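## Task

Pick the white can up from the turntable and set it down upright on the coaster. The remaining cans must stay standing in their places on the turntable.

## Robot and tools

Robot: two Doosan M1013 arms, left_arm and right_arm, each ending in a Robotiq 140 two-finger gripper. The left_arm fingers have a hinge and can fold. Grip with the outer quarter of the pads, near the tips, for a normal squeeze. Deeper in, the fingers may wrap the part, hold a narrow one loosely or not at all, and let go under a harder squeeze. A fingertip pushed onto a surface folds easily unless the fingers are shut, so contact can go unnoticed. The right_arm fingers are rigid.

Frames: the scene frame has its origin at table-top height, halfway between the nominal bases, with +z up and +x out over the table. left_arm sits on the +y side (image sides may differ). Calibrated bases: left_arm (-0.003, +0.559, 0) m, quat_wxyz (+1.000, 0, 0, -0.005); right_arm (+0.076, -0.445, 0) m, quat_wxyz (+1.000, 0, 0, +0.027). Reported hand poses, velocities and wrist-camera poses use each arm's own base frame. Fixed cameras and the table use the scene frame. Commanded offsets run along the Hand target's own axes. On the gripper, the fingers point along +z and open and close along y. end_effector_position is the point between the closed pads. Fingertips reach about 33 mm past it at gaps up to 40 mm, and about 9 mm past it when fully open. Printed positions can be off by a few centimetres, more at long reach.

Row layout, shared by every tool: one flat list of 18 numbers, each in [-1, 1], always covering both arms. First left_arm: dx, dy, dz, rx, ry, rz, then gripper position, force_limit, speed. Then the same nine for right_arm. The six pose numbers are an offset from that arm's Hand target as it stood when the action or move began. They are not a pose. 1.0 equals 0.6 m or 180 degrees, and rx, ry, rz form one rotation vector. All rows of one action or move count from that same start, not from the row before. Sending the same offset in a new call moves the arm further. Six zeros re-command the current Hand target. The gripper numbers are absolute settings, not offsets. position runs from +1 (140 mm open) through about -0.8 (pads touch) to -1 (close until blocked). force_limit runs from about 14 N at -1 to 58 N at +1 on a slow close; a faster close squeezes harder. speed runs from about 30 mm/s at -1 to 250 mm/s at +1. Both start at +1. To leave a gripper alone, resend its previous three numbers; a 0 counts as a real command.

execute_actions(actions, cameras): actions is a list of actions. Each action is a table of up to 15 rows, one per 1/30 s step; a shorter table repeats its final row. cameras is a list of names, ["all"], or []. An empty actions list returns images plus the scene number and task.

move(target, speed, blend, stop_force, zero, blocking, cameras): each gripper travels a straight line to target. target is one 18-number row or a list of up to 15 rows, all offsets from the same starting Hand targets. speed is in m/s, 0.002 to 2, default 0.25; turning is capped at twice that in rad/s. It may be one number or one per target. blend is in metres and rounds corners in a list. stop_force is 10 to 80 N, one value for both arms; an arm halts when its estimated push against its motion exceeds it. Use it only slowly, and not while the gripper rotates. It can miss light pushes or fire in free air, and it gives no reading near singular poses such as full reach or a straight wrist. zero (default true) re-zeros the force estimate first. blocking=false returns after about 0.5 s and cannot be combined with stop_force. Paths ignore obstacles and the other arm, take at most 10 s, and pause while finger settings change. The result adds a move: line giving the ending (done, off_target, moving, held, fault) and any limits (paced = clipped, held = steps withheld). Done means at rest within 3 mm and 2 degrees; it does not tell whether anything is touched.

wait(seconds 0 to 10, cameras) lets time pass while commands hold. stop(cameras) brakes a running move. zoom_image(camera, region [x0, y0, x1, y1] in pixels, at most 504 by 504) enlarges the newest image of one camera. read_manual(section) gives licence texts. finished_scene(scene 1 or 2) ends the scene for good; calls after it in the same reply act on the next scene.

Cameras: cam_head_left, cam_head_right, cam_high, cam_low, cam_left_wrist, cam_right_wrist, all 672x504.

Results: end_effector_position (m), end_effector_quat_wxyz and velocities (m/s, rad/s) in the base frame. Hand target is the last commanded pose after clipping, and the next offsets start from it. Tool commands shows current gripper settings. object_status: 0 moving, 1 blocked while opening, 2 blocked while closing (a grip; check for it), 3 reached target or pads touching. position_measured is in counts: 3 open, 75 is 100 mm, 139 is 60 mm, 200 is 20 mm, 230 is pads touching. Joint torques, External joint torques and Flange force (gripper x y z axes) are noisy estimates that include carried weight. Wrist depth gives a 7x7 grid of distances ahead of each wrist camera, rows separated by " / ", with "-" for no value. Joint velocities reading within noise means the arm is still.

Control notes: each step the command is clipped to 70 mm and 16 degrees from the measured pose, so grippers often stop short; resend the missing amount as an offset. To grip harder, raise force_limit and switch position between -1 and -0.98. To loosen, open and reclose slowly. Route paths around an arm's own base. A clearance check blocks the arms from coming too close.

Avoid: any part falling off the table or being left off it (fails the scene), drops, slams, releasing moving parts, and hard presses between the arms. An outside force of 144 N, or joint torque at its limit (waist 319, shoulder 319, elbow 150, wrist joints 42.3 N m), stops that arm for 10 s. Targets even slightly past firm contact can cause this. Holding loads, long reach or pushing into the unreachable heats motors; watch for MOTOR HOT, since overheating brakes the arm for 30 to 60 s or more. Loose objects may occasionally be nudged by outside pushes.

Each tool is called in YAML: its name, and indented under it one key for each argument.

## Session

execute_actions:
  actions: []

Scene clock: 0.00 s.
left_arm: end_effector_position=(+0.4403, -0.3359, +0.2941) position_measured=3 object_status=3 end_effector_quat_wxyz=(-0.271, +0.013, +0.898, -0.347) | right_arm: end_effector_position=(+0.2250, +0.0977, +0.1350) position_measured=3 object_status=3 end_effector_quat_wxyz=(-0.144, -0.210, +0.949, -0.186)
Joint positions: left_arm=[-0.269 0.202 1.857 -0.812 1.561 -1.594] | right_arm=[0.59 -0.12 2.338 -0.245 1.345 -1.31]
Joint velocities: within noise
Joint torques (N m): no reading
External joint torques (N m): no reading
Flange force (N): no reading
Wrist depth (mm): cam_left_wrist=[616 624 739 638 520 438 382 / 2310 681 747 606 491 416 363 / 459 827 720 533 469 405 354 / 2134 140 544 459 439 385 131 / - 526 551 450 409 370 113 / 879 737 528 402 399 363 327 / 875 725 465 416 402 349 320] | cam_right_wrist=[372 345 320 295 267 254 245 / 370 341 315 293 274 258 242 / 368 339 313 293 272 254 241 / 363 142 311 289 270 254 235 / - 322 309 288 269 253 111 / 345 333 304 284 264 213 191 / 343 326 303 225 211 200 192]
Hand target: left_arm +0.4403, -0.3359, +0.2941; -0.271, +0.013, +0.898, -0.347 | right_arm +0.2250, +0.0977, +0.1350; -0.144, -0.210, +0.949, -0.186
Tool commands: left_gripper/position=+1.0 left_gripper/force_limit=+1.0 left_gripper/speed=+1.0 right_gripper/position=+1.0 right_gripper/force_limit=+1.0 right_gripper/speed=+1.0

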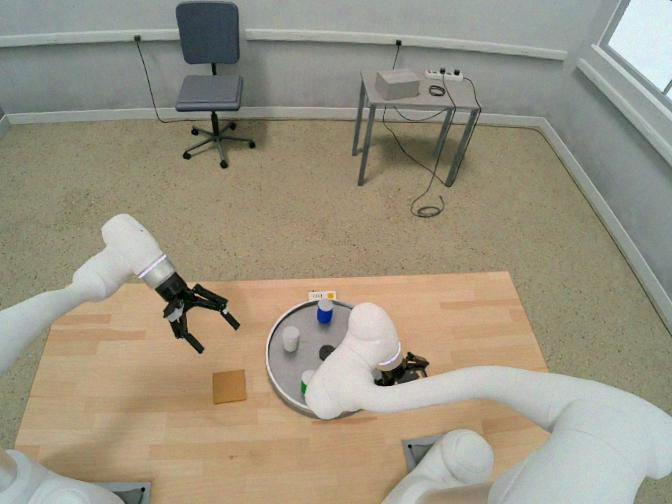

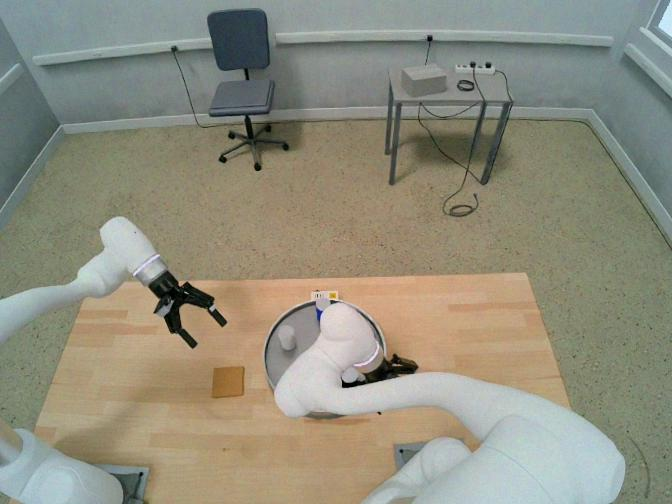

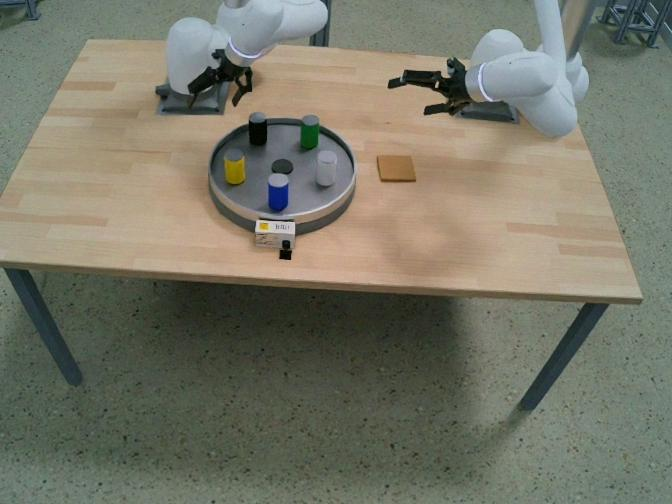

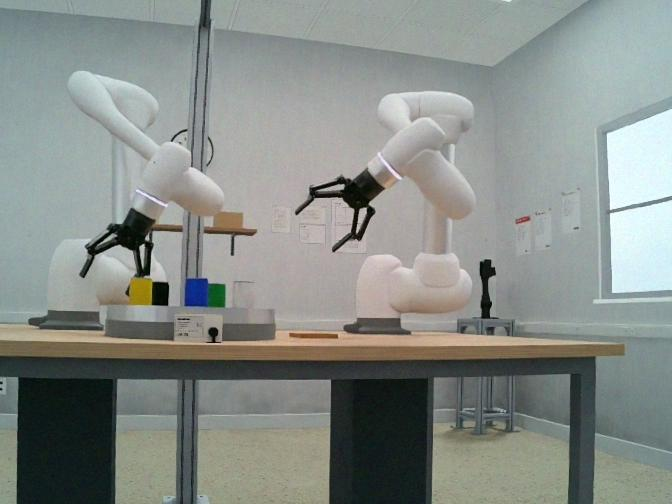

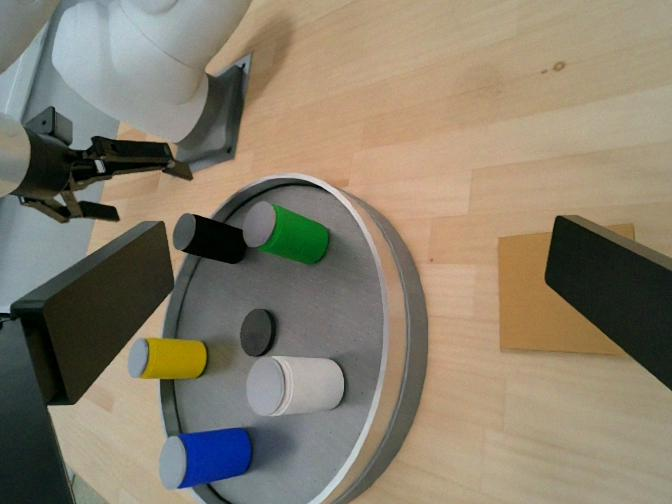

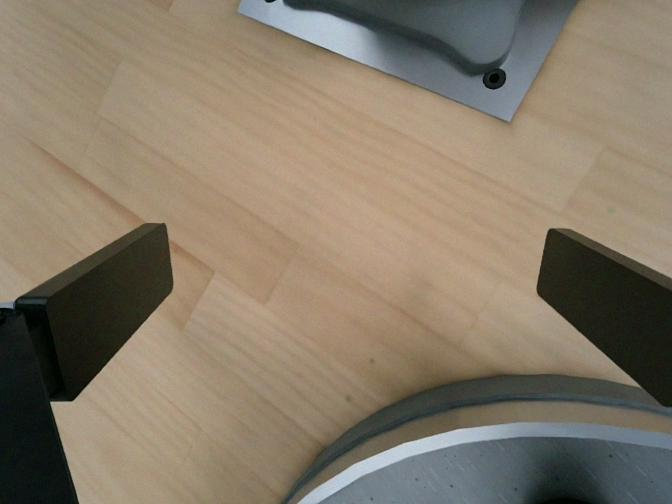

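move:
  target: [-0.2342,-0.2593,0.1768,-0.258,-0.1357,0.0973,1,1,1,0,0,0,0,0,0,1,1,1]
  speed: 0.5
  cameras: ["cam_left_wrist","cam_high"]

Scene clock: 3.47 s.
left_arm: end_effector_position=(+0.5332, -0.5490, +0.2600) position_measured=3 object_status=3 end_effector_quat_wxyz=(+0.000, +0.178, +0.984, +0.000) | right_arm: end_effector_position=(+0.2250, +0.0977, +0.1350) position_measured=3 object_status=3 end_effector_quat_wxyz=(-0.144, -0.210, +0.949, -0.186)
Joint positions: left_arm=[-0.845 0.368 1.453 0 1.32 -2.058] | right_arm=[0.59 -0.12 2.338 -0.245 1.345 -1.31]
Joint torques (N m): left_arm=[-0.52 -77.01 -39.66 3.8 -0.28 -0.38] | right_arm=[-1.51 -22.67 -32.6 2.81 0.85 -0.16]
External joint torques (N m): left_arm=[0.48 -2.19 -1.61 0.41 0.32 0.38] | right_arm=[1.59 2.81 0.62 0.05 0.32 0.14]
Flange force (N): left_arm=[-0.8 0.8 -3.5] | right_arm=[-4.0 6.4 0.6]
Wrist depth (mm): cam_left_wrist=[297 300 300 301 308 348 347 / 317 317 316 314 319 370 371 / 337 332 334 329 339 388 391 / 352 140 358 360 369 407 131 / - 373 380 380 445 451 113 / 478 475 475 473 475 1436 1455 / 515 508 510 1504 1494 1535 1524] | cam_right_wrist=[374 348 319 294 265 253 244 / 368 341 315 296 274 258 243 / 366 338 314 291 271 256 241 / 367 142 311 290 271 254 235 / - 320 310 287 268 253 111 / 346 330 307 283 261 212 192 / 345 328 303 224 211 200 191]
Hand target: left_arm +0.5332, -0.5490, +0.2600; +0.000, +0.178, +0.984, +0.000 | right_arm +0.2250, +0.0977, +0.1350; -0.144, -0.210, +0.949, -0.186
Off the commanded pose: left_arm 0.000 m, 0 deg | right_arm 0.000 m, 0 deg.
move: done
Images, in order (width x height): cam_high 672x504, cam_left_wrist 672x504.

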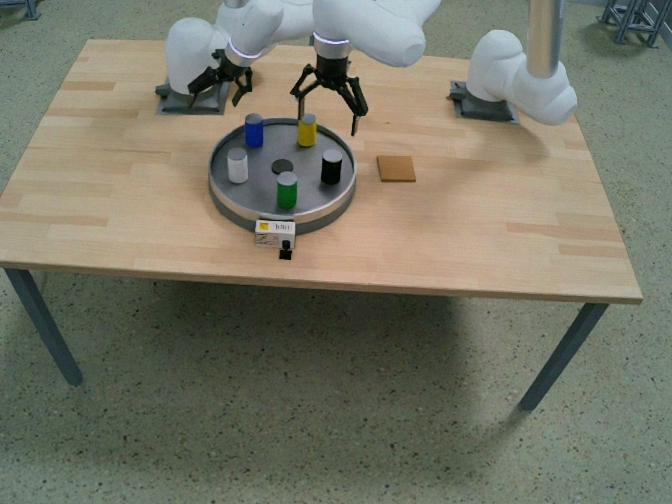

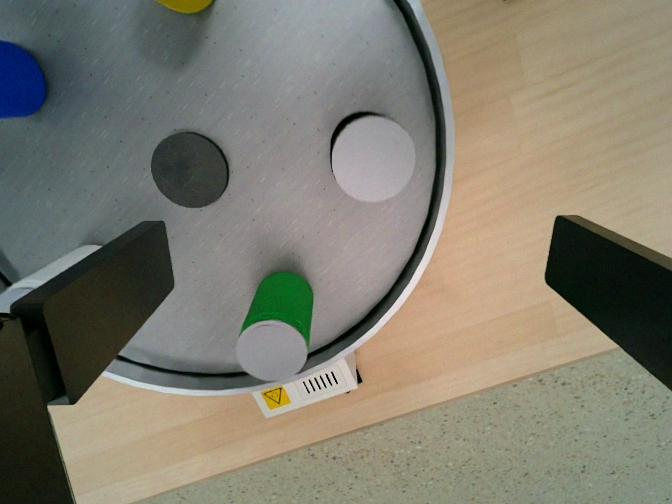

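wait:
  seconds: 0.5
  cameras: ["cam_high","cam_left_wrist"]

wait:
  seconds: 1
  cameras: ["cam_high","cam_left_wrist"]

wait:
  seconds: 1
  cameras: ["cam_high","cam_left_wrist"]

Scene clock: 4.13 s.
left_arm: end_effector_position=(+0.5332, -0.5490, +0.2600) position_measured=3 object_status=3 end_effector_quat_wxyz=(+0.000, +0.178, +0.984, +0.000) | right_arm: end_effector_position=(+0.2250, +0.0977, +0.1350) position_measured=3 object_status=3 end_effector_quat_wxyz=(-0.144, -0.210, +0.949, -0.186)
Joint positions: left_arm=[-0.845 0.368 1.453 0 1.32 -2.058] | right_arm=[0.59 -0.12 2.338 -0.245 1.345 -1.31]
Joint torques (N m): left_arm=[-1.48 -78.18 -39.17 3.79 -0.4 -0.39] | right_arm=[-1.61 -22.51 -32.53 2.82 0.91 -0.11]
External joint torques (N m): left_arm=[1.64 -0.91 -2.05 0.43 0.44 0.39] | right_arm=[1.56 3.31 0.78 0.01 0.25 0.1]
Flange force (N): left_arm=[-4.3 0.9 -3.7] | right_arm=[-5.0 6.6 1.3]
Wrist depth (mm): cam_left_wrist=[292 300 302 300 308 350 348 / 316 316 316 319 321 370 369 / 331 333 333 334 341 392 394 / 307 140 358 301 407 404 131 / - 291 372 378 445 451 113 / 480 480 472 475 479 1400 1436 / 505 512 516 1514 1535 1535 1556] | cam_right_wrist=[375 347 320 296 266 253 244 / 370 341 316 295 274 257 243 / 366 339 315 290 273 255 241 / 367 141 311 288 271 254 236 / - 320 308 286 269 253 111 / 343 331 305 285 264 213 175 / 344 327 303 224 211 201 192]
Hand target: left_arm +0.5332, -0.5490, +0.2600; +0.000, +0.178, +0.984, +0.000 | right_arm +0.2250, +0.0977, +0.1350; -0.144, -0.210, +0.949, -0.186
Tool commands: left_gripper/position=+1.0 left_gripper/force_limit=+1.0 left_gripper/speed=+1.0 right_gripper/position=+1.0 right_gripper/force_limit=+1.0 right_gripper/speed=+1.0
Off the commanded pose: left_arm 0.000 m, 0 deg | right_arm 0.000 m, 0 deg.
wait: 0.50 s; at rest from the start
Images, in order (width x height): cam_high 672x504, cam_left_wrist 672x504.

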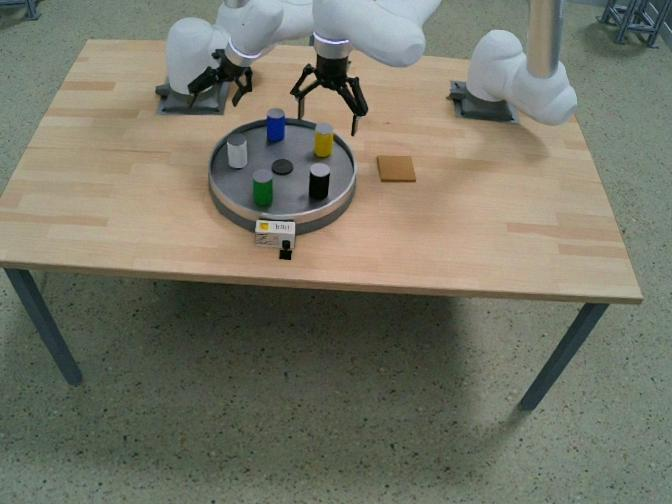

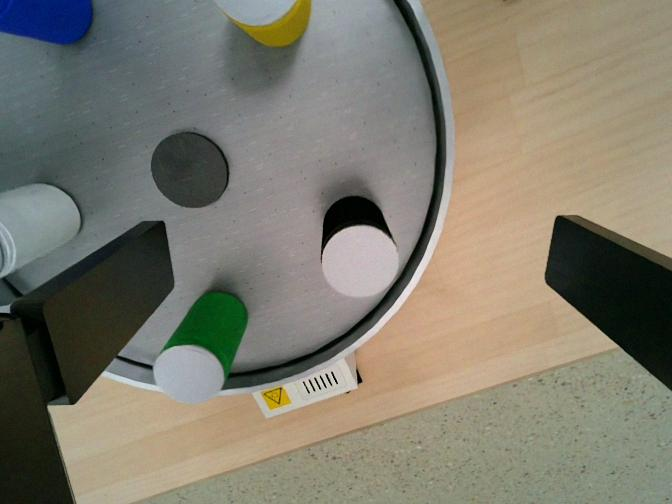

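Scene clock: 5.13 s.
left_arm: end_effector_position=(+0.5332, -0.5490, +0.2600) position_measured=3 object_status=3 end_effector_quat_wxyz=(+0.000, +0.178, +0.984, +0.000) | right_arm: end_effector_position=(+0.2250, +0.0977, +0.1350) position_measured=3 object_status=3 end_effector_quat_wxyz=(-0.144, -0.210, +0.949, -0.186)
Joint positions: left_arm=[-0.845 0.368 1.453 0 1.32 -2.058] | right_arm=[0.59 -0.12 2.338 -0.245 1.345 -1.31]
Joint torques (N m): left_arm=[-1.54 -78.47 -39.24 3.79 -0.48 -0.28] | right_arm=[-1.7 -22.68 -32.55 2.85 0.89 -0.12]
External joint torques (N m): left_arm=[1.63 -0.59 -1.99 0.43 0.52 0.28] | right_arm=[1.78 3.2 0.77 -0.01 0.27 0.1]
Flange force (N): left_arm=[-4.6 0.6 -3.7] | right_arm=[-4.6 7.0 1.0]
Wrist depth (mm): cam_left_wrist=[301 300 301 301 309 350 350 / 312 316 318 242 318 370 369 / 336 333 332 339 343 388 391 / 353 141 360 358 367 404 131 / - 372 372 378 444 451 113 / 479 474 475 481 479 1383 1436 / 506 509 512 1504 1474 1524 1535] | cam_right_wrist=[376 345 318 295 264 254 244 / 370 342 315 295 274 257 242 / 367 341 315 291 272 255 241 / 364 141 309 291 271 254 235 / - 321 307 286 268 255 111 / 346 329 304 286 263 208 192 / 344 326 303 224 211 200 192]
Hand target: left_arm +0.5332, -0.5490, +0.2600; +0.000, +0.178, +0.984, +0.000 | right_arm +0.2250, +0.0977, +0.1350; -0.144, -0.210, +0.949, -0.186
Tool commands: left_gripper/position=+1.0 left_gripper/force_limit=+1.0 left_gripper/speed=+1.0 right_gripper/position=+1.0 right_gripper/force_limit=+1.0 right_gripper/speed=+1.0
Off the commanded pose: left_arm 0.000 m, 0 deg | right_arm 0.000 m, 0 deg.
wait: 1.00 s; at rest by 0.17 s
Images, in order (width x height): cam_high 672x504, cam_left_wrist 672x504.

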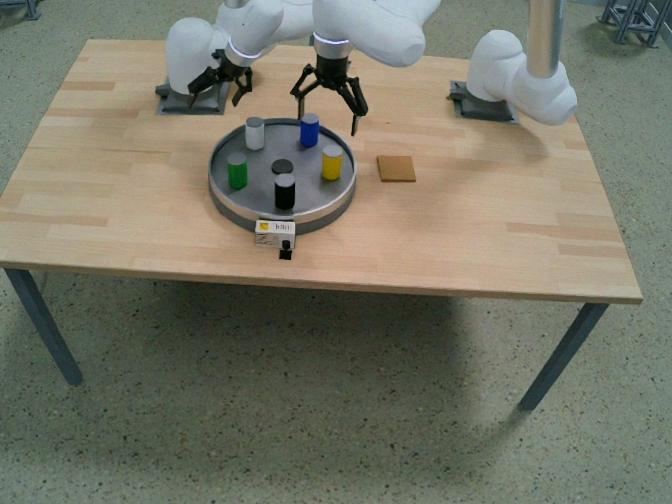

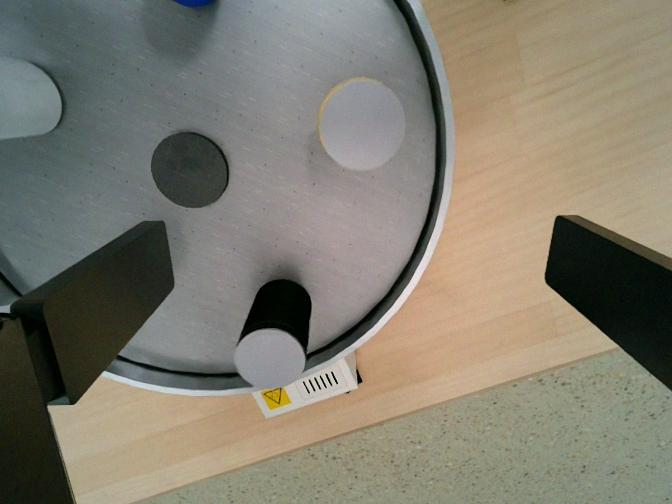

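Scene clock: 6.13 s.
left_arm: end_effector_position=(+0.5332, -0.5490, +0.2600) position_measured=3 object_status=3 end_effector_quat_wxyz=(+0.000, +0.178, +0.984, +0.000) | right_arm: end_effector_position=(+0.2250, +0.0977, +0.1350) position_measured=3 object_status=3 end_effector_quat_wxyz=(-0.144, -0.210, +0.949, -0.186)
Joint positions: left_arm=[-0.845 0.368 1.453 0 1.32 -2.058] | right_arm=[0.59 -0.12 2.338 -0.245 1.345 -1.31]
Joint torques (N m): left_arm=[-1.06 -77.77 -39.28 3.81 -0.33 -0.46] | right_arm=[-1.5 -22.42 -32.55 2.82 0.86 -0.16]
External joint torques (N m): left_arm=[1.17 -1.29 -1.95 0.41 0.36 0.46] | right_arm=[1.48 3.18 0.72 0.02 0.3 0.15]
Flange force (N): left_arm=[-3.3 0.8 -3.6] | right_arm=[-4.8 6.4 1.0]
Wrist depth (mm): cam_left_wrist=[300 300 300 225 307 351 351 / 316 317 318 318 320 367 370 / 332 333 332 338 341 390 392 / 350 141 358 277 370 407 131 / - 293 384 382 445 454 113 / 482 395 412 477 475 1383 1446 / 509 509 507 1524 1524 1474 1514] | cam_right_wrist=[375 345 320 294 266 254 244 / 368 343 317 296 274 257 243 / 362 340 315 290 270 255 240 / 365 142 311 288 270 253 235 / - 320 310 287 268 253 111 / 348 330 305 284 265 213 191 / 343 327 302 224 211 200 192]
Hand target: left_arm +0.5332, -0.5490, +0.2600; +0.000, +0.178, +0.984, +0.000 | right_arm +0.2250, +0.0977, +0.1350; -0.144, -0.210, +0.949, -0.186
Tool commands: left_gripper/position=+1.0 left_gripper/force_limit=+1.0 left_gripper/speed=+1.0 right_gripper/position=+1.0 right_gripper/force_limit=+1.0 right_gripper/speed=+1.0
Off the commanded pose: left_arm 0.000 m, 0 deg | right_arm 0.000 m, 0 deg.
wait: 1.00 s; at rest by 0.17 s
Images, in order (width x height): cam_high 672x504, cam_left_wrist 672x504.

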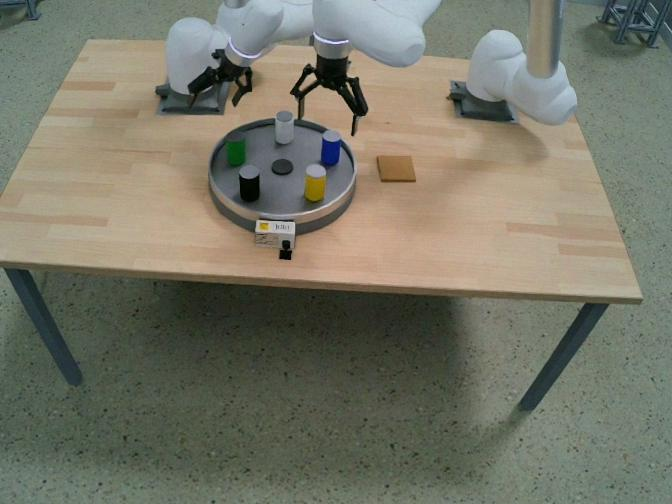

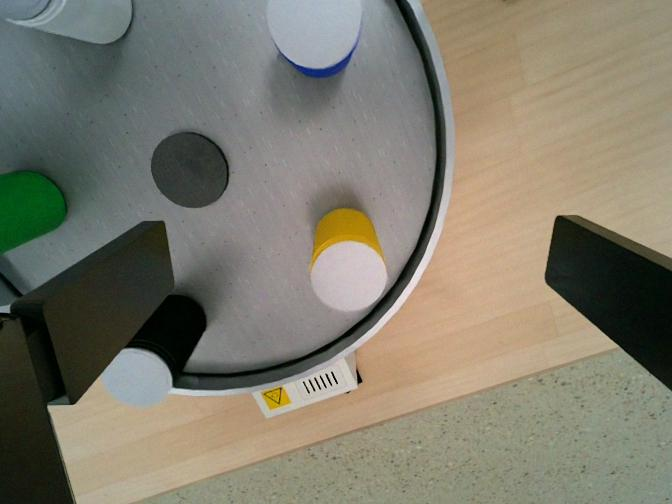

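move:
  target: [0.062,0.0133,0.15,0,0,0.525,1,1,1,0,0,0,0,0,0,1,1,1]
  speed: 0.6
  cameras: ["cam_left_wrist","cam_high"]

wait:
  seconds: 1
  cameras: ["cam_left_wrist","cam_high"]

Scene clock: 11.60 s.
left_arm: end_effector_position=(+0.5012, -0.5285, +0.1701) position_measured=3 object_status=3 end_effector_quat_wxyz=(+0.000, +0.843, +0.537, +0.000) | right_arm: end_effector_position=(+0.2250, +0.0977, +0.1350) position_measured=3 object_status=3 end_effector_quat_wxyz=(-0.144, -0.210, +0.949, -0.186)
Joint positions: left_arm=[-0.859 0.36 1.636 0 1.146 -0.424] | right_arm=[0.59 -0.12 2.338 -0.245 1.345 -1.31]
Joint torques (N m): left_arm=[-1.91 -74.65 -36.82 3.59 -0.39 -0.31] | right_arm=[-1.35 -22.46 -32.46 2.8 0.87 -0.13]
External joint torques (N m): left_arm=[2.16 -1.2 -1.98 0.45 0.4 0.31] | right_arm=[1.37 2.72 0.27 0.07 0.29 0.11]
Flange force (N): left_arm=[2.1 3.9 -3.5] | right_arm=[-4.3 5.7 0.2]
Wrist depth (mm): cam_left_wrist=[258 268 267 266 262 265 270 / 284 282 243 237 234 234 236 / 300 296 245 244 248 243 244 / 313 140 174 192 264 237 124 / - 274 282 283 283 282 113 / 371 297 298 304 300 300 296 / 396 382 259 327 329 329 248] | cam_right_wrist=[372 344 320 296 266 254 244 / 370 344 318 294 275 257 243 / 367 336 316 290 272 254 242 / 365 142 311 289 269 255 235 / - 321 310 286 268 252 111 / 346 329 306 284 264 213 191 / 343 326 301 223 211 201 192]
Hand target: left_arm +0.5012, -0.5285, +0.1700; +0.000, +0.843, +0.537, +0.000 | right_arm +0.2250, +0.0977, +0.1350; -0.144, -0.210, +0.949, -0.186
Off the commanded pose: left_arm 0.000 m, 0 deg | right_arm 0.000 m, 0 deg.
move: done
Images, in order (width x height): cam_high 672x504, cam_left_wrist 672x504.

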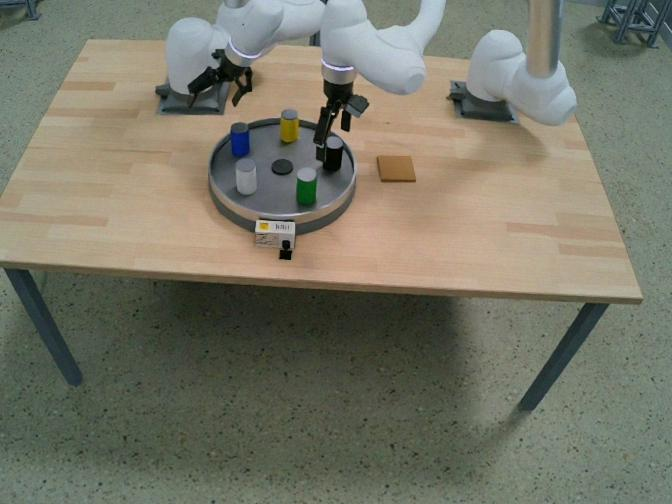

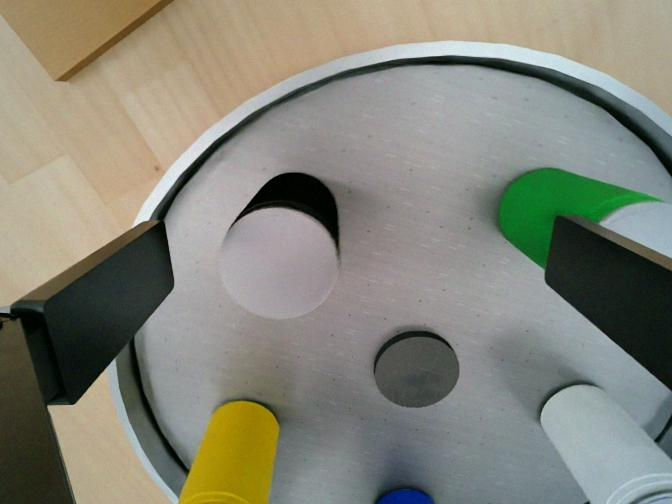

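Scene clock: 12.60 s.
left_arm: end_effector_position=(+0.5012, -0.5285, +0.1700) position_measured=3 object_status=3 end_effector_quat_wxyz=(+0.000, +0.843, +0.537, +0.000) | right_arm: end_effector_position=(+0.2250, +0.0977, +0.1350) position_measured=3 object_status=3 end_effector_quat_wxyz=(-0.144, -0.210, +0.949, -0.186)
Joint positions: left_arm=[-0.859 0.36 1.636 0 1.146 -0.423] | right_arm=[0.59 -0.12 2.338 -0.245 1.345 -1.31]
Joint torques (N m): left_arm=[-1.71 -75.33 -36.85 3.65 -0.49 -0.35] | right_arm=[-1.51 -22.14 -32.5 2.84 0.86 -0.12]
External joint torques (N m): left_arm=[1.73 -0.45 -1.98 0.38 0.49 0.35] | right_arm=[1.6 2.61 0.78 0 0.31 0.11]
Flange force (N): left_arm=[1.2 4.7 -3.1] | right_arm=[-3.5 6.2 0.8]
Wrist depth (mm): cam_left_wrist=[256 268 268 265 262 266 270 / 283 282 243 237 235 235 237 / 300 297 248 249 202 162 250 / 314 141 263 265 265 170 131 / - 140 242 284 280 283 113 / 370 200 294 304 301 303 309 / 394 394 322 323 324 322 327] | cam_right_wrist=[376 348 318 294 266 253 244 / 369 341 316 294 275 258 243 / 366 340 315 292 273 255 241 / 361 142 310 290 268 255 236 / - 321 310 285 268 254 111 / 342 330 307 285 266 214 192 / 344 327 304 233 211 201 191]
Hand target: left_arm +0.5012, -0.5285, +0.1700; +0.000, +0.843, +0.537, +0.000 | right_arm +0.2250, +0.0977, +0.1350; -0.144, -0.210, +0.949, -0.186
Tool commands: left_gripper/position=+1.0 left_gripper/force_limit=+1.0 left_gripper/speed=+1.0 right_gripper/position=+1.0 right_gripper/force_limit=+1.0 right_gripper/speed=+1.0
Off the commanded pose: left_arm 0.000 m, 0 deg | right_arm 0.000 m, 0 deg.
wait: 1.00 s; at rest by 0.17 s
Images, in order (width x height): cam_high 672x504, cam_left_wrist 672x504.

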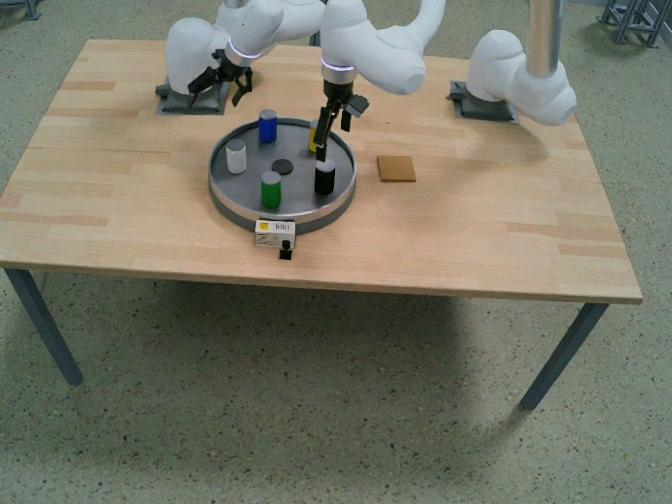

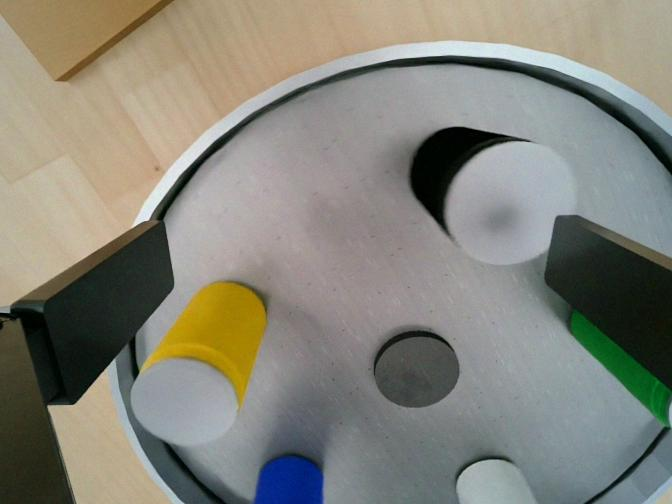

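wait:
  seconds: 0

Scene clock: 13.23 s.
left_arm: end_effector_position=(+0.5012, -0.5285, +0.1700) position_measured=3 object_status=3 end_effector_quat_wxyz=(+0.000, +0.843, +0.537, +0.000) | right_arm: end_effector_position=(+0.2250, +0.0977, +0.1350) position_measured=3 object_status=3 end_effector_quat_wxyz=(-0.144, -0.210, +0.949, -0.186)
Joint positions: left_arm=[-0.859 0.36 1.636 0 1.146 -0.423] | right_arm=[0.59 -0.12 2.338 -0.245 1.345 -1.31]
Joint torques (N m): left_arm=[-1.76 -74.73 -36.8 3.62 -0.34 -0.42] | right_arm=[-1.42 -22.32 -32.54 2.84 0.85 -0.16]
External joint torques (N m): left_arm=[1.63 -0.9 -1.97 0.4 0.35 0.42] | right_arm=[1.47 2.42 0.64 0 0.33 0.15]
Flange force (N): left_arm=[1.5 4.0 -3.2] | right_arm=[-3.2 5.8 0.5]
Wrist depth (mm): cam_left_wrist=[257 269 268 267 263 266 271 / 283 283 242 237 234 235 237 / 300 296 248 249 250 243 239 / 316 141 180 261 265 259 131 / - 274 183 281 280 284 113 / 370 298 299 302 300 306 266 / 393 383 261 328 322 330 262] | cam_right_wrist=[375 345 320 295 265 253 246 / 370 340 315 295 275 257 243 / 364 340 313 289 273 255 240 / 364 142 311 287 271 255 235 / - 323 309 286 269 252 111 / 347 328 305 284 261 214 191 / 343 325 303 224 211 200 191]
Hand target: left_arm +0.5012, -0.5285, +0.1700; +0.000, +0.843, +0.537, +0.000 | right_arm +0.2250, +0.0977, +0.1350; -0.144, -0.210, +0.949, -0.186
Tool commands: left_gripper/position=+1.0 left_gripper/force_limit=+1.0 left_gripper/speed=+1.0 right_gripper/position=+1.0 right_gripper/force_limit=+1.0 right_gripper/speed=+1.0
Off the commanded pose: left_arm 0.000 m, 0 deg | right_arm 0.000 m, 0 deg.

wait:
  seconds: 3.65

move:
  target:
    - [0.0182,0.0798,0.025,0,0,0,-1,0,-0.1,0,0,0,0,0,0,1,1,1]
    - [0.004,0.1612,0.025,0,0,0,-1,0,-0.1,0,0,0,0,0,0,1,1,1]
    - [-0.0133,0.208,-0.133,0,0,0,-1,0,-0.1,0,0,0,0,0,0,1,1,1]
  speed: [0.1,0.1,0.2]
  blend: [0.015,0.01,0]
  cameras: ["cam_left_wrist","cam_high","cam_low"]

Scene clock: 17.17 s.
left_arm: end_effector_position=(+0.5012, -0.5285, +0.1700) position_measured=3 object_status=3 end_effector_quat_wxyz=(+0.000, +0.843, +0.537, +0.000) | right_arm: end_effector_position=(+0.2250, +0.0977, +0.1350) position_measured=3 object_status=3 end_effector_quat_wxyz=(-0.144, -0.210, +0.949, -0.186)
Joint positions: left_arm=[-0.859 0.36 1.636 0 1.146 -0.423] | right_arm=[0.59 -0.12 2.338 -0.245 1.345 -1.31]
Joint torques (N m): left_arm=[-1.43 -75.01 -36.64 3.6 -0.41 -0.39] | right_arm=[-1.56 -22.47 -32.63 2.83 0.93 -0.16]
External joint torques (N m): left_arm=[1.53 -0.86 -2.18 0.43 0.43 0.39] | right_arm=[1.63 2.95 0.97 0 0.24 0.15]
Flange force (N): left_arm=[1.1 4.4 -3.5] | right_arm=[-4.0 6.6 1.4]
Wrist depth (mm): cam_left_wrist=[258 267 268 265 262 267 269 / 283 284 242 236 235 235 237 / 300 296 249 243 246 249 250 / 314 141 263 174 261 258 131 / - 277 282 284 282 284 113 / 373 296 271 305 298 304 305 / 394 382 229 327 328 324 270] | cam_right_wrist=[375 348 319 295 266 255 244 / 372 344 318 293 273 257 242 / 367 340 315 290 272 255 240 / 366 142 309 289 270 256 235 / - 321 309 286 269 252 111 / 348 329 305 285 261 214 175 / 342 328 303 225 211 201 192]
Hand target: left_arm +0.5012, -0.5285, +0.1700; +0.000, +0.843, +0.537, +0.000 | right_arm +0.2250, +0.0977, +0.1350; -0.144, -0.210, +0.949, -0.186
Tool commands: left_gripper/position=+1.0 left_gripper/force_limit=+1.0 left_gripper/speed=+1.0 right_gripper/position=+1.0 right_gripper/force_limit=+1.0 right_gripper/speed=+1.0
Off the commanded pose: left_arm 0.000 m, 0 deg | right_arm 0.000 m, 0 deg.
wait: 3.67 s; at rest from the start

Scene clock: 19.17 s.
left_arm: end_effector_position=(+0.6109, -0.5885, +0.2498) position_measured=157 object_status=2 end_effector_quat_wxyz=(+0.000, +0.843, +0.537, +0.000) | right_arm: end_effector_position=(+0.2250, +0.0977, +0.1350) position_measured=3 object_status=3 end_effector_quat_wxyz=(-0.144, -0.210, +0.949, -0.186)
Joint positions: left_arm=[-0.807 0.505 1.269 0 1.368 -0.371] | right_arm=[0.59 -0.12 2.338 -0.245 1.345 -1.31]
Joint torques (N m): left_arm=[-1.46 -92.19 -40.4 3.82 -0.57 -0.38] | right_arm=[-1.32 -22.44 -32.46 2.78 0.91 -0.11]
External joint torques (N m): left_arm=[1.39 -0.38 -1.3 0.5 0.58 0.38] | right_arm=[1.26 3 0.52 0.07 0.25 0.1]
Flange force (N): left_arm=[0.9 3.8 -2.8] | right_arm=[-4.7 5.6 0.9]
Wrist depth (mm): cam_left_wrist=[337 334 331 341 337 341 996 / 350 307 307 309 351 357 369 / 325 241 322 319 328 370 386 / 343 342 125 158 155 342 406 / - 91 - 371 163 78 81 / - - - 389 388 - - / - - - 418 320 - -] | cam_right_wrist=[373 346 320 294 266 254 244 / 369 344 316 296 276 258 242 / 362 338 314 293 273 256 241 / 364 142 311 288 270 255 236 / - 322 308 285 268 253 111 / 347 329 306 285 264 217 191 / 344 326 301 225 210 199 192]
Hand target: left_arm +0.6109, -0.5885, +0.2498; +0.000, +0.843, +0.537, +0.000 | right_arm +0.2250, +0.0977, +0.1350; -0.144, -0.210, +0.949, -0.186
Off the commanded pose: left_arm 0.000 m, 0 deg | right_arm 0.000 m, 0 deg.
move: done
Images, in order (width x height): cam_high 672x504, cam_low 672x504, cam_left_wrist 672x504.

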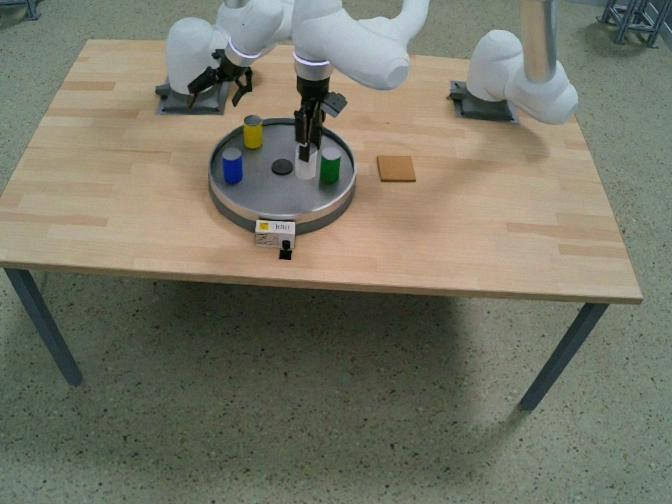

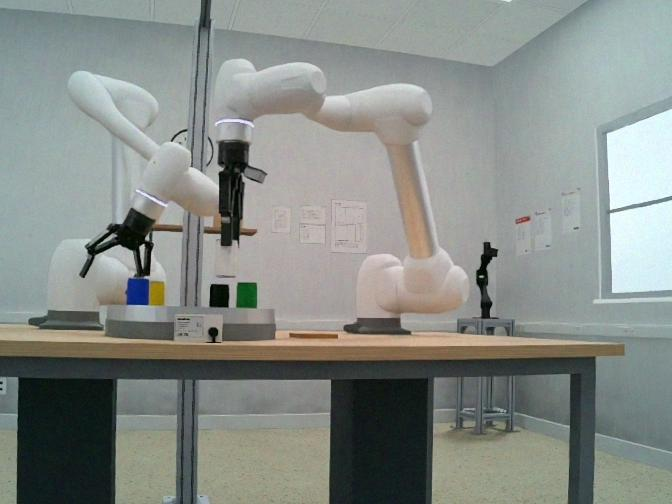

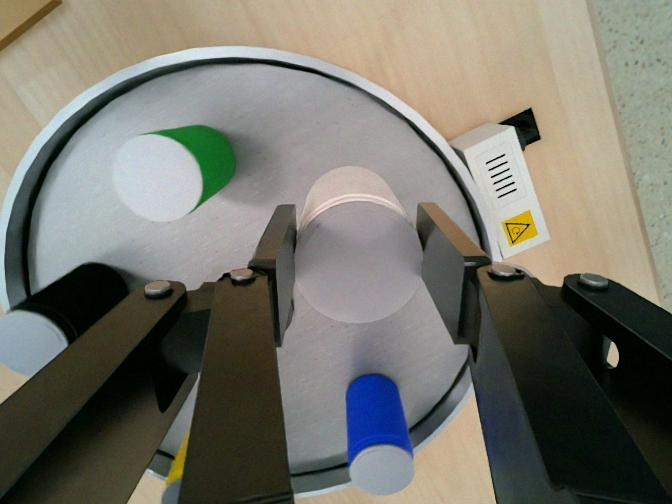

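move:
  target: [0.2497,-0.499,0,0,0,0,-1,0,-0.1,0,0,0,0,0,0,1,1,1]
  speed: 0.4
  cameras: ["cam_left_wrist","cam_high","cam_head_left"]

Scene clock: 20.97 s.
left_arm: end_effector_position=(+0.4029, -0.3263, +0.2498) position_measured=157 object_status=2 end_effector_quat_wxyz=(+0.000, +0.843, +0.537, +0.000) | right_arm: end_effector_position=(+0.2250, +0.0977, +0.1350) position_measured=3 object_status=3 end_effector_quat_wxyz=(-0.144, -0.210, +0.949, -0.186)
Joint positions: left_arm=[-0.748 -0.014 1.931 0 1.224 -0.311] | right_arm=[0.59 -0.12 2.338 -0.245 1.345 -1.31]
Joint torques (N m): left_arm=[-1.09 -39.38 -38.77 3.54 -0.44 -0.35] | right_arm=[-1.47 -22.17 -32.59 2.82 0.84 -0.17]
External joint torques (N m): left_arm=[1.12 0.89 -1.29 0.62 0.45 0.35] | right_arm=[1.48 2.45 0.69 0.02 0.33 0.16]
Flange force (N): left_arm=[1.9 4.3 -2.0] | right_arm=[-3.2 5.9 0.6]
Wrist depth (mm): cam_left_wrist=[339 338 337 339 340 342 341 / 357 357 357 351 358 360 359 / 378 375 378 358 376 381 381 / 400 403 125 159 155 351 358 / - 91 - 432 143 78 80 / - - - 458 399 - - / - - - 491 - - -] | cam_right_wrist=[373 345 319 294 266 254 246 / 370 342 316 294 275 257 241 / 366 340 313 293 272 255 240 / 365 142 310 290 271 253 236 / - 322 308 287 269 253 111 / 346 328 307 285 265 214 191 / 343 328 301 222 211 200 192]
Hand target: left_arm +0.4028, -0.3262, +0.2498; +0.000, +0.843, +0.537, +0.000 | right_arm +0.2250, +0.0977, +0.1350; -0.144, -0.210, +0.949, -0.186
Off the commanded pose: left_arm 0.000 m, 0 deg | right_arm 0.000 m, 0 deg.
move: done; limits=paced
Images, in order (width x height): cam_head_left 672x504, cam_high 672x504, cam_left_wrist 672x504.

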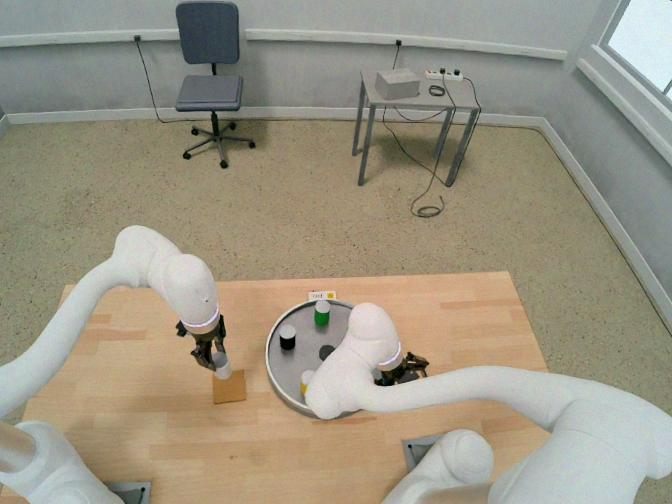

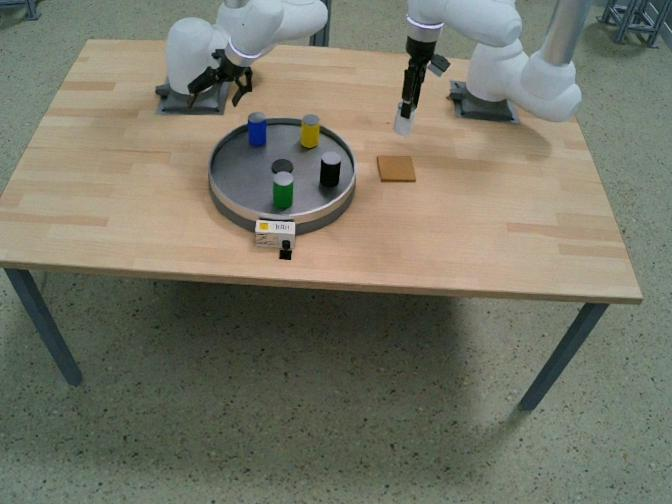

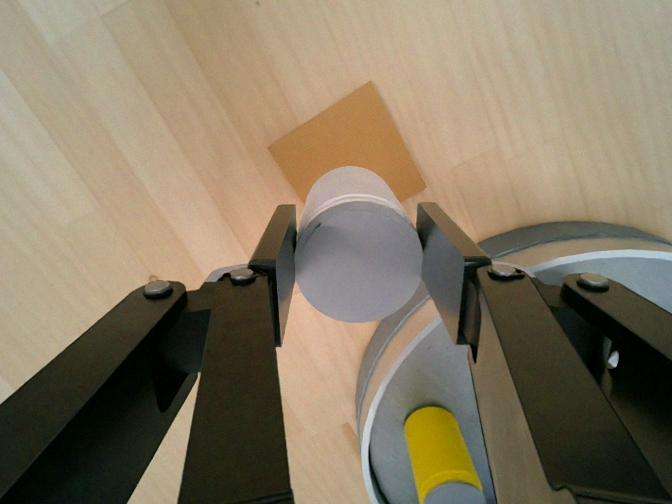

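move:
  target: [0,0,0.208,0,0,0,-1,0,-0.1,0,0,0,0,0,0,1,1,1]
  speed: 0.25

move:
  target: [0,0,0.06,0,0,0,-1,0,-0.1,0,0,0,0,0,0,1,1,1]
  speed: 0.015
  stop_force: 10
  cameras: ["cam_low","cam_left_wrist"]

Scene clock: 22.70 s.
left_arm: end_effector_position=(+0.4028, -0.3262, +0.1251) position_measured=157 object_status=2 end_effector_quat_wxyz=(+0.000, +0.843, +0.537, +0.000) | right_arm: end_effector_position=(+0.2250, +0.0977, +0.1350) position_measured=3 object_status=3 end_effector_quat_wxyz=(-0.144, -0.210, +0.949, -0.186)
Joint positions: left_arm=[-0.747 0.087 2.077 0 0.977 -0.311] | right_arm=[0.59 -0.12 2.338 -0.245 1.345 -1.31]
Joint torques (N m): left_arm=[-1.53 -45.91 -34.41 3.2 -0.41 -0.43] | right_arm=[-1.42 -22.48 -32.68 2.81 0.86 -0.09]
External joint torques (N m): left_arm=[1.62 1.33 -0.96 0.48 0.42 0.43] | right_arm=[1.37 3.31 0.83 0.04 0.3 0.08]
Flange force (N): left_arm=[2.9 4.8 -0.4] | right_arm=[-5.0 6.1 1.4]
Wrist depth (mm): cam_left_wrist=[228 229 228 229 229 230 231 / 241 241 241 236 240 243 243 / 256 257 253 238 248 257 259 / 273 273 265 159 155 270 273 / - 91 - 292 163 78 77 / - - - 312 304 - - / - - - 338 280 - -] | cam_right_wrist=[376 346 318 294 266 254 244 / 368 344 317 294 274 256 242 / 362 340 311 290 272 255 241 / 365 142 310 291 271 256 235 / - 320 307 286 268 253 111 / 342 331 307 284 265 197 191 / 344 325 301 224 210 201 191]
Hand target: left_arm +0.4028, -0.3262, +0.1250; +0.000, +0.843, +0.537, +0.000 | right_arm +0.2250, +0.0977, +0.1350; -0.144, -0.210, +0.949, -0.186
Off the commanded pose: left_arm 0.000 m, 0 deg | right_arm 0.000 m, 0 deg.
move: done

Scene clock: 24.07 s.
left_arm: end_effector_position=(+0.4029, -0.3263, +0.1138) position_measured=157 object_status=2 end_effector_quat_wxyz=(+0.000, +0.843, +0.537, +0.000) | right_arm: end_effector_position=(+0.2250, +0.0977, +0.1350) position_measured=3 object_status=3 end_effector_quat_wxyz=(-0.144, -0.210, +0.949, -0.186)
Joint positions: left_arm=[-0.747 0.099 2.088 0 0.954 -0.311] | right_arm=[0.59 -0.12 2.338 -0.245 1.345 -1.31]
Joint torques (N m): left_arm=[0.54 -32.48 -23.53 4.25 -1.61 -0.33] | right_arm=[-1.45 -22.31 -32.47 2.8 0.88 -0.08]
External joint torques (N m): left_arm=[-0.66 -12.47 -11.2 -0.64 1.62 0.33] | right_arm=[1.46 2.95 0.48 0.05 0.27 0.07]
Flange force (N): left_arm=[-0.8 0.5 -27.6] | right_arm=[-4.5 6.0 0.6]
Wrist depth (mm): cam_left_wrist=[218 218 219 219 220 220 220 / 231 231 231 226 229 232 233 / 245 245 240 228 236 246 248 / 260 262 255 158 154 259 262 / - 91 - 278 163 78 78 / - - - 300 296 - - / - - - 322 279 - -] | cam_right_wrist=[377 347 320 294 266 255 244 / 370 341 315 293 274 257 242 / 367 340 315 292 271 255 241 / 365 142 308 288 272 255 236 / - 321 308 288 268 253 111 / 344 330 304 285 260 212 191 / 342 326 301 224 211 200 192]
Hand target: left_arm +0.4029, -0.3263, +0.1138; +0.000, +0.843, +0.537, +0.000 (not the last commanded pose) | right_arm +0.2250, +0.0977, +0.1350; -0.144, -0.210, +0.949, -0.186
Off the commanded pose: left_arm 0.025 m, 0 deg | right_arm 0.000 m, 0 deg.
move: contact (left_arm)
Images, in order (width x height): cam_low 672x504, cam_left_wrist 672x504.

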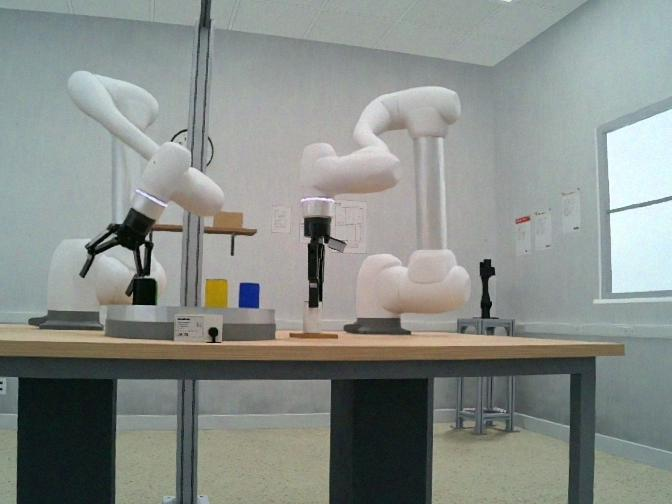

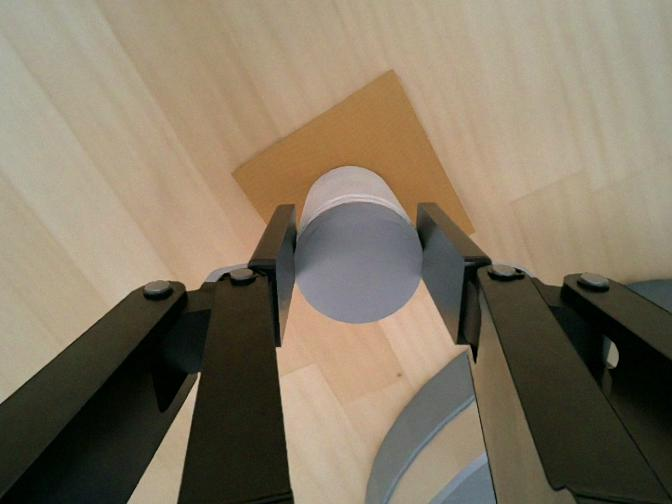

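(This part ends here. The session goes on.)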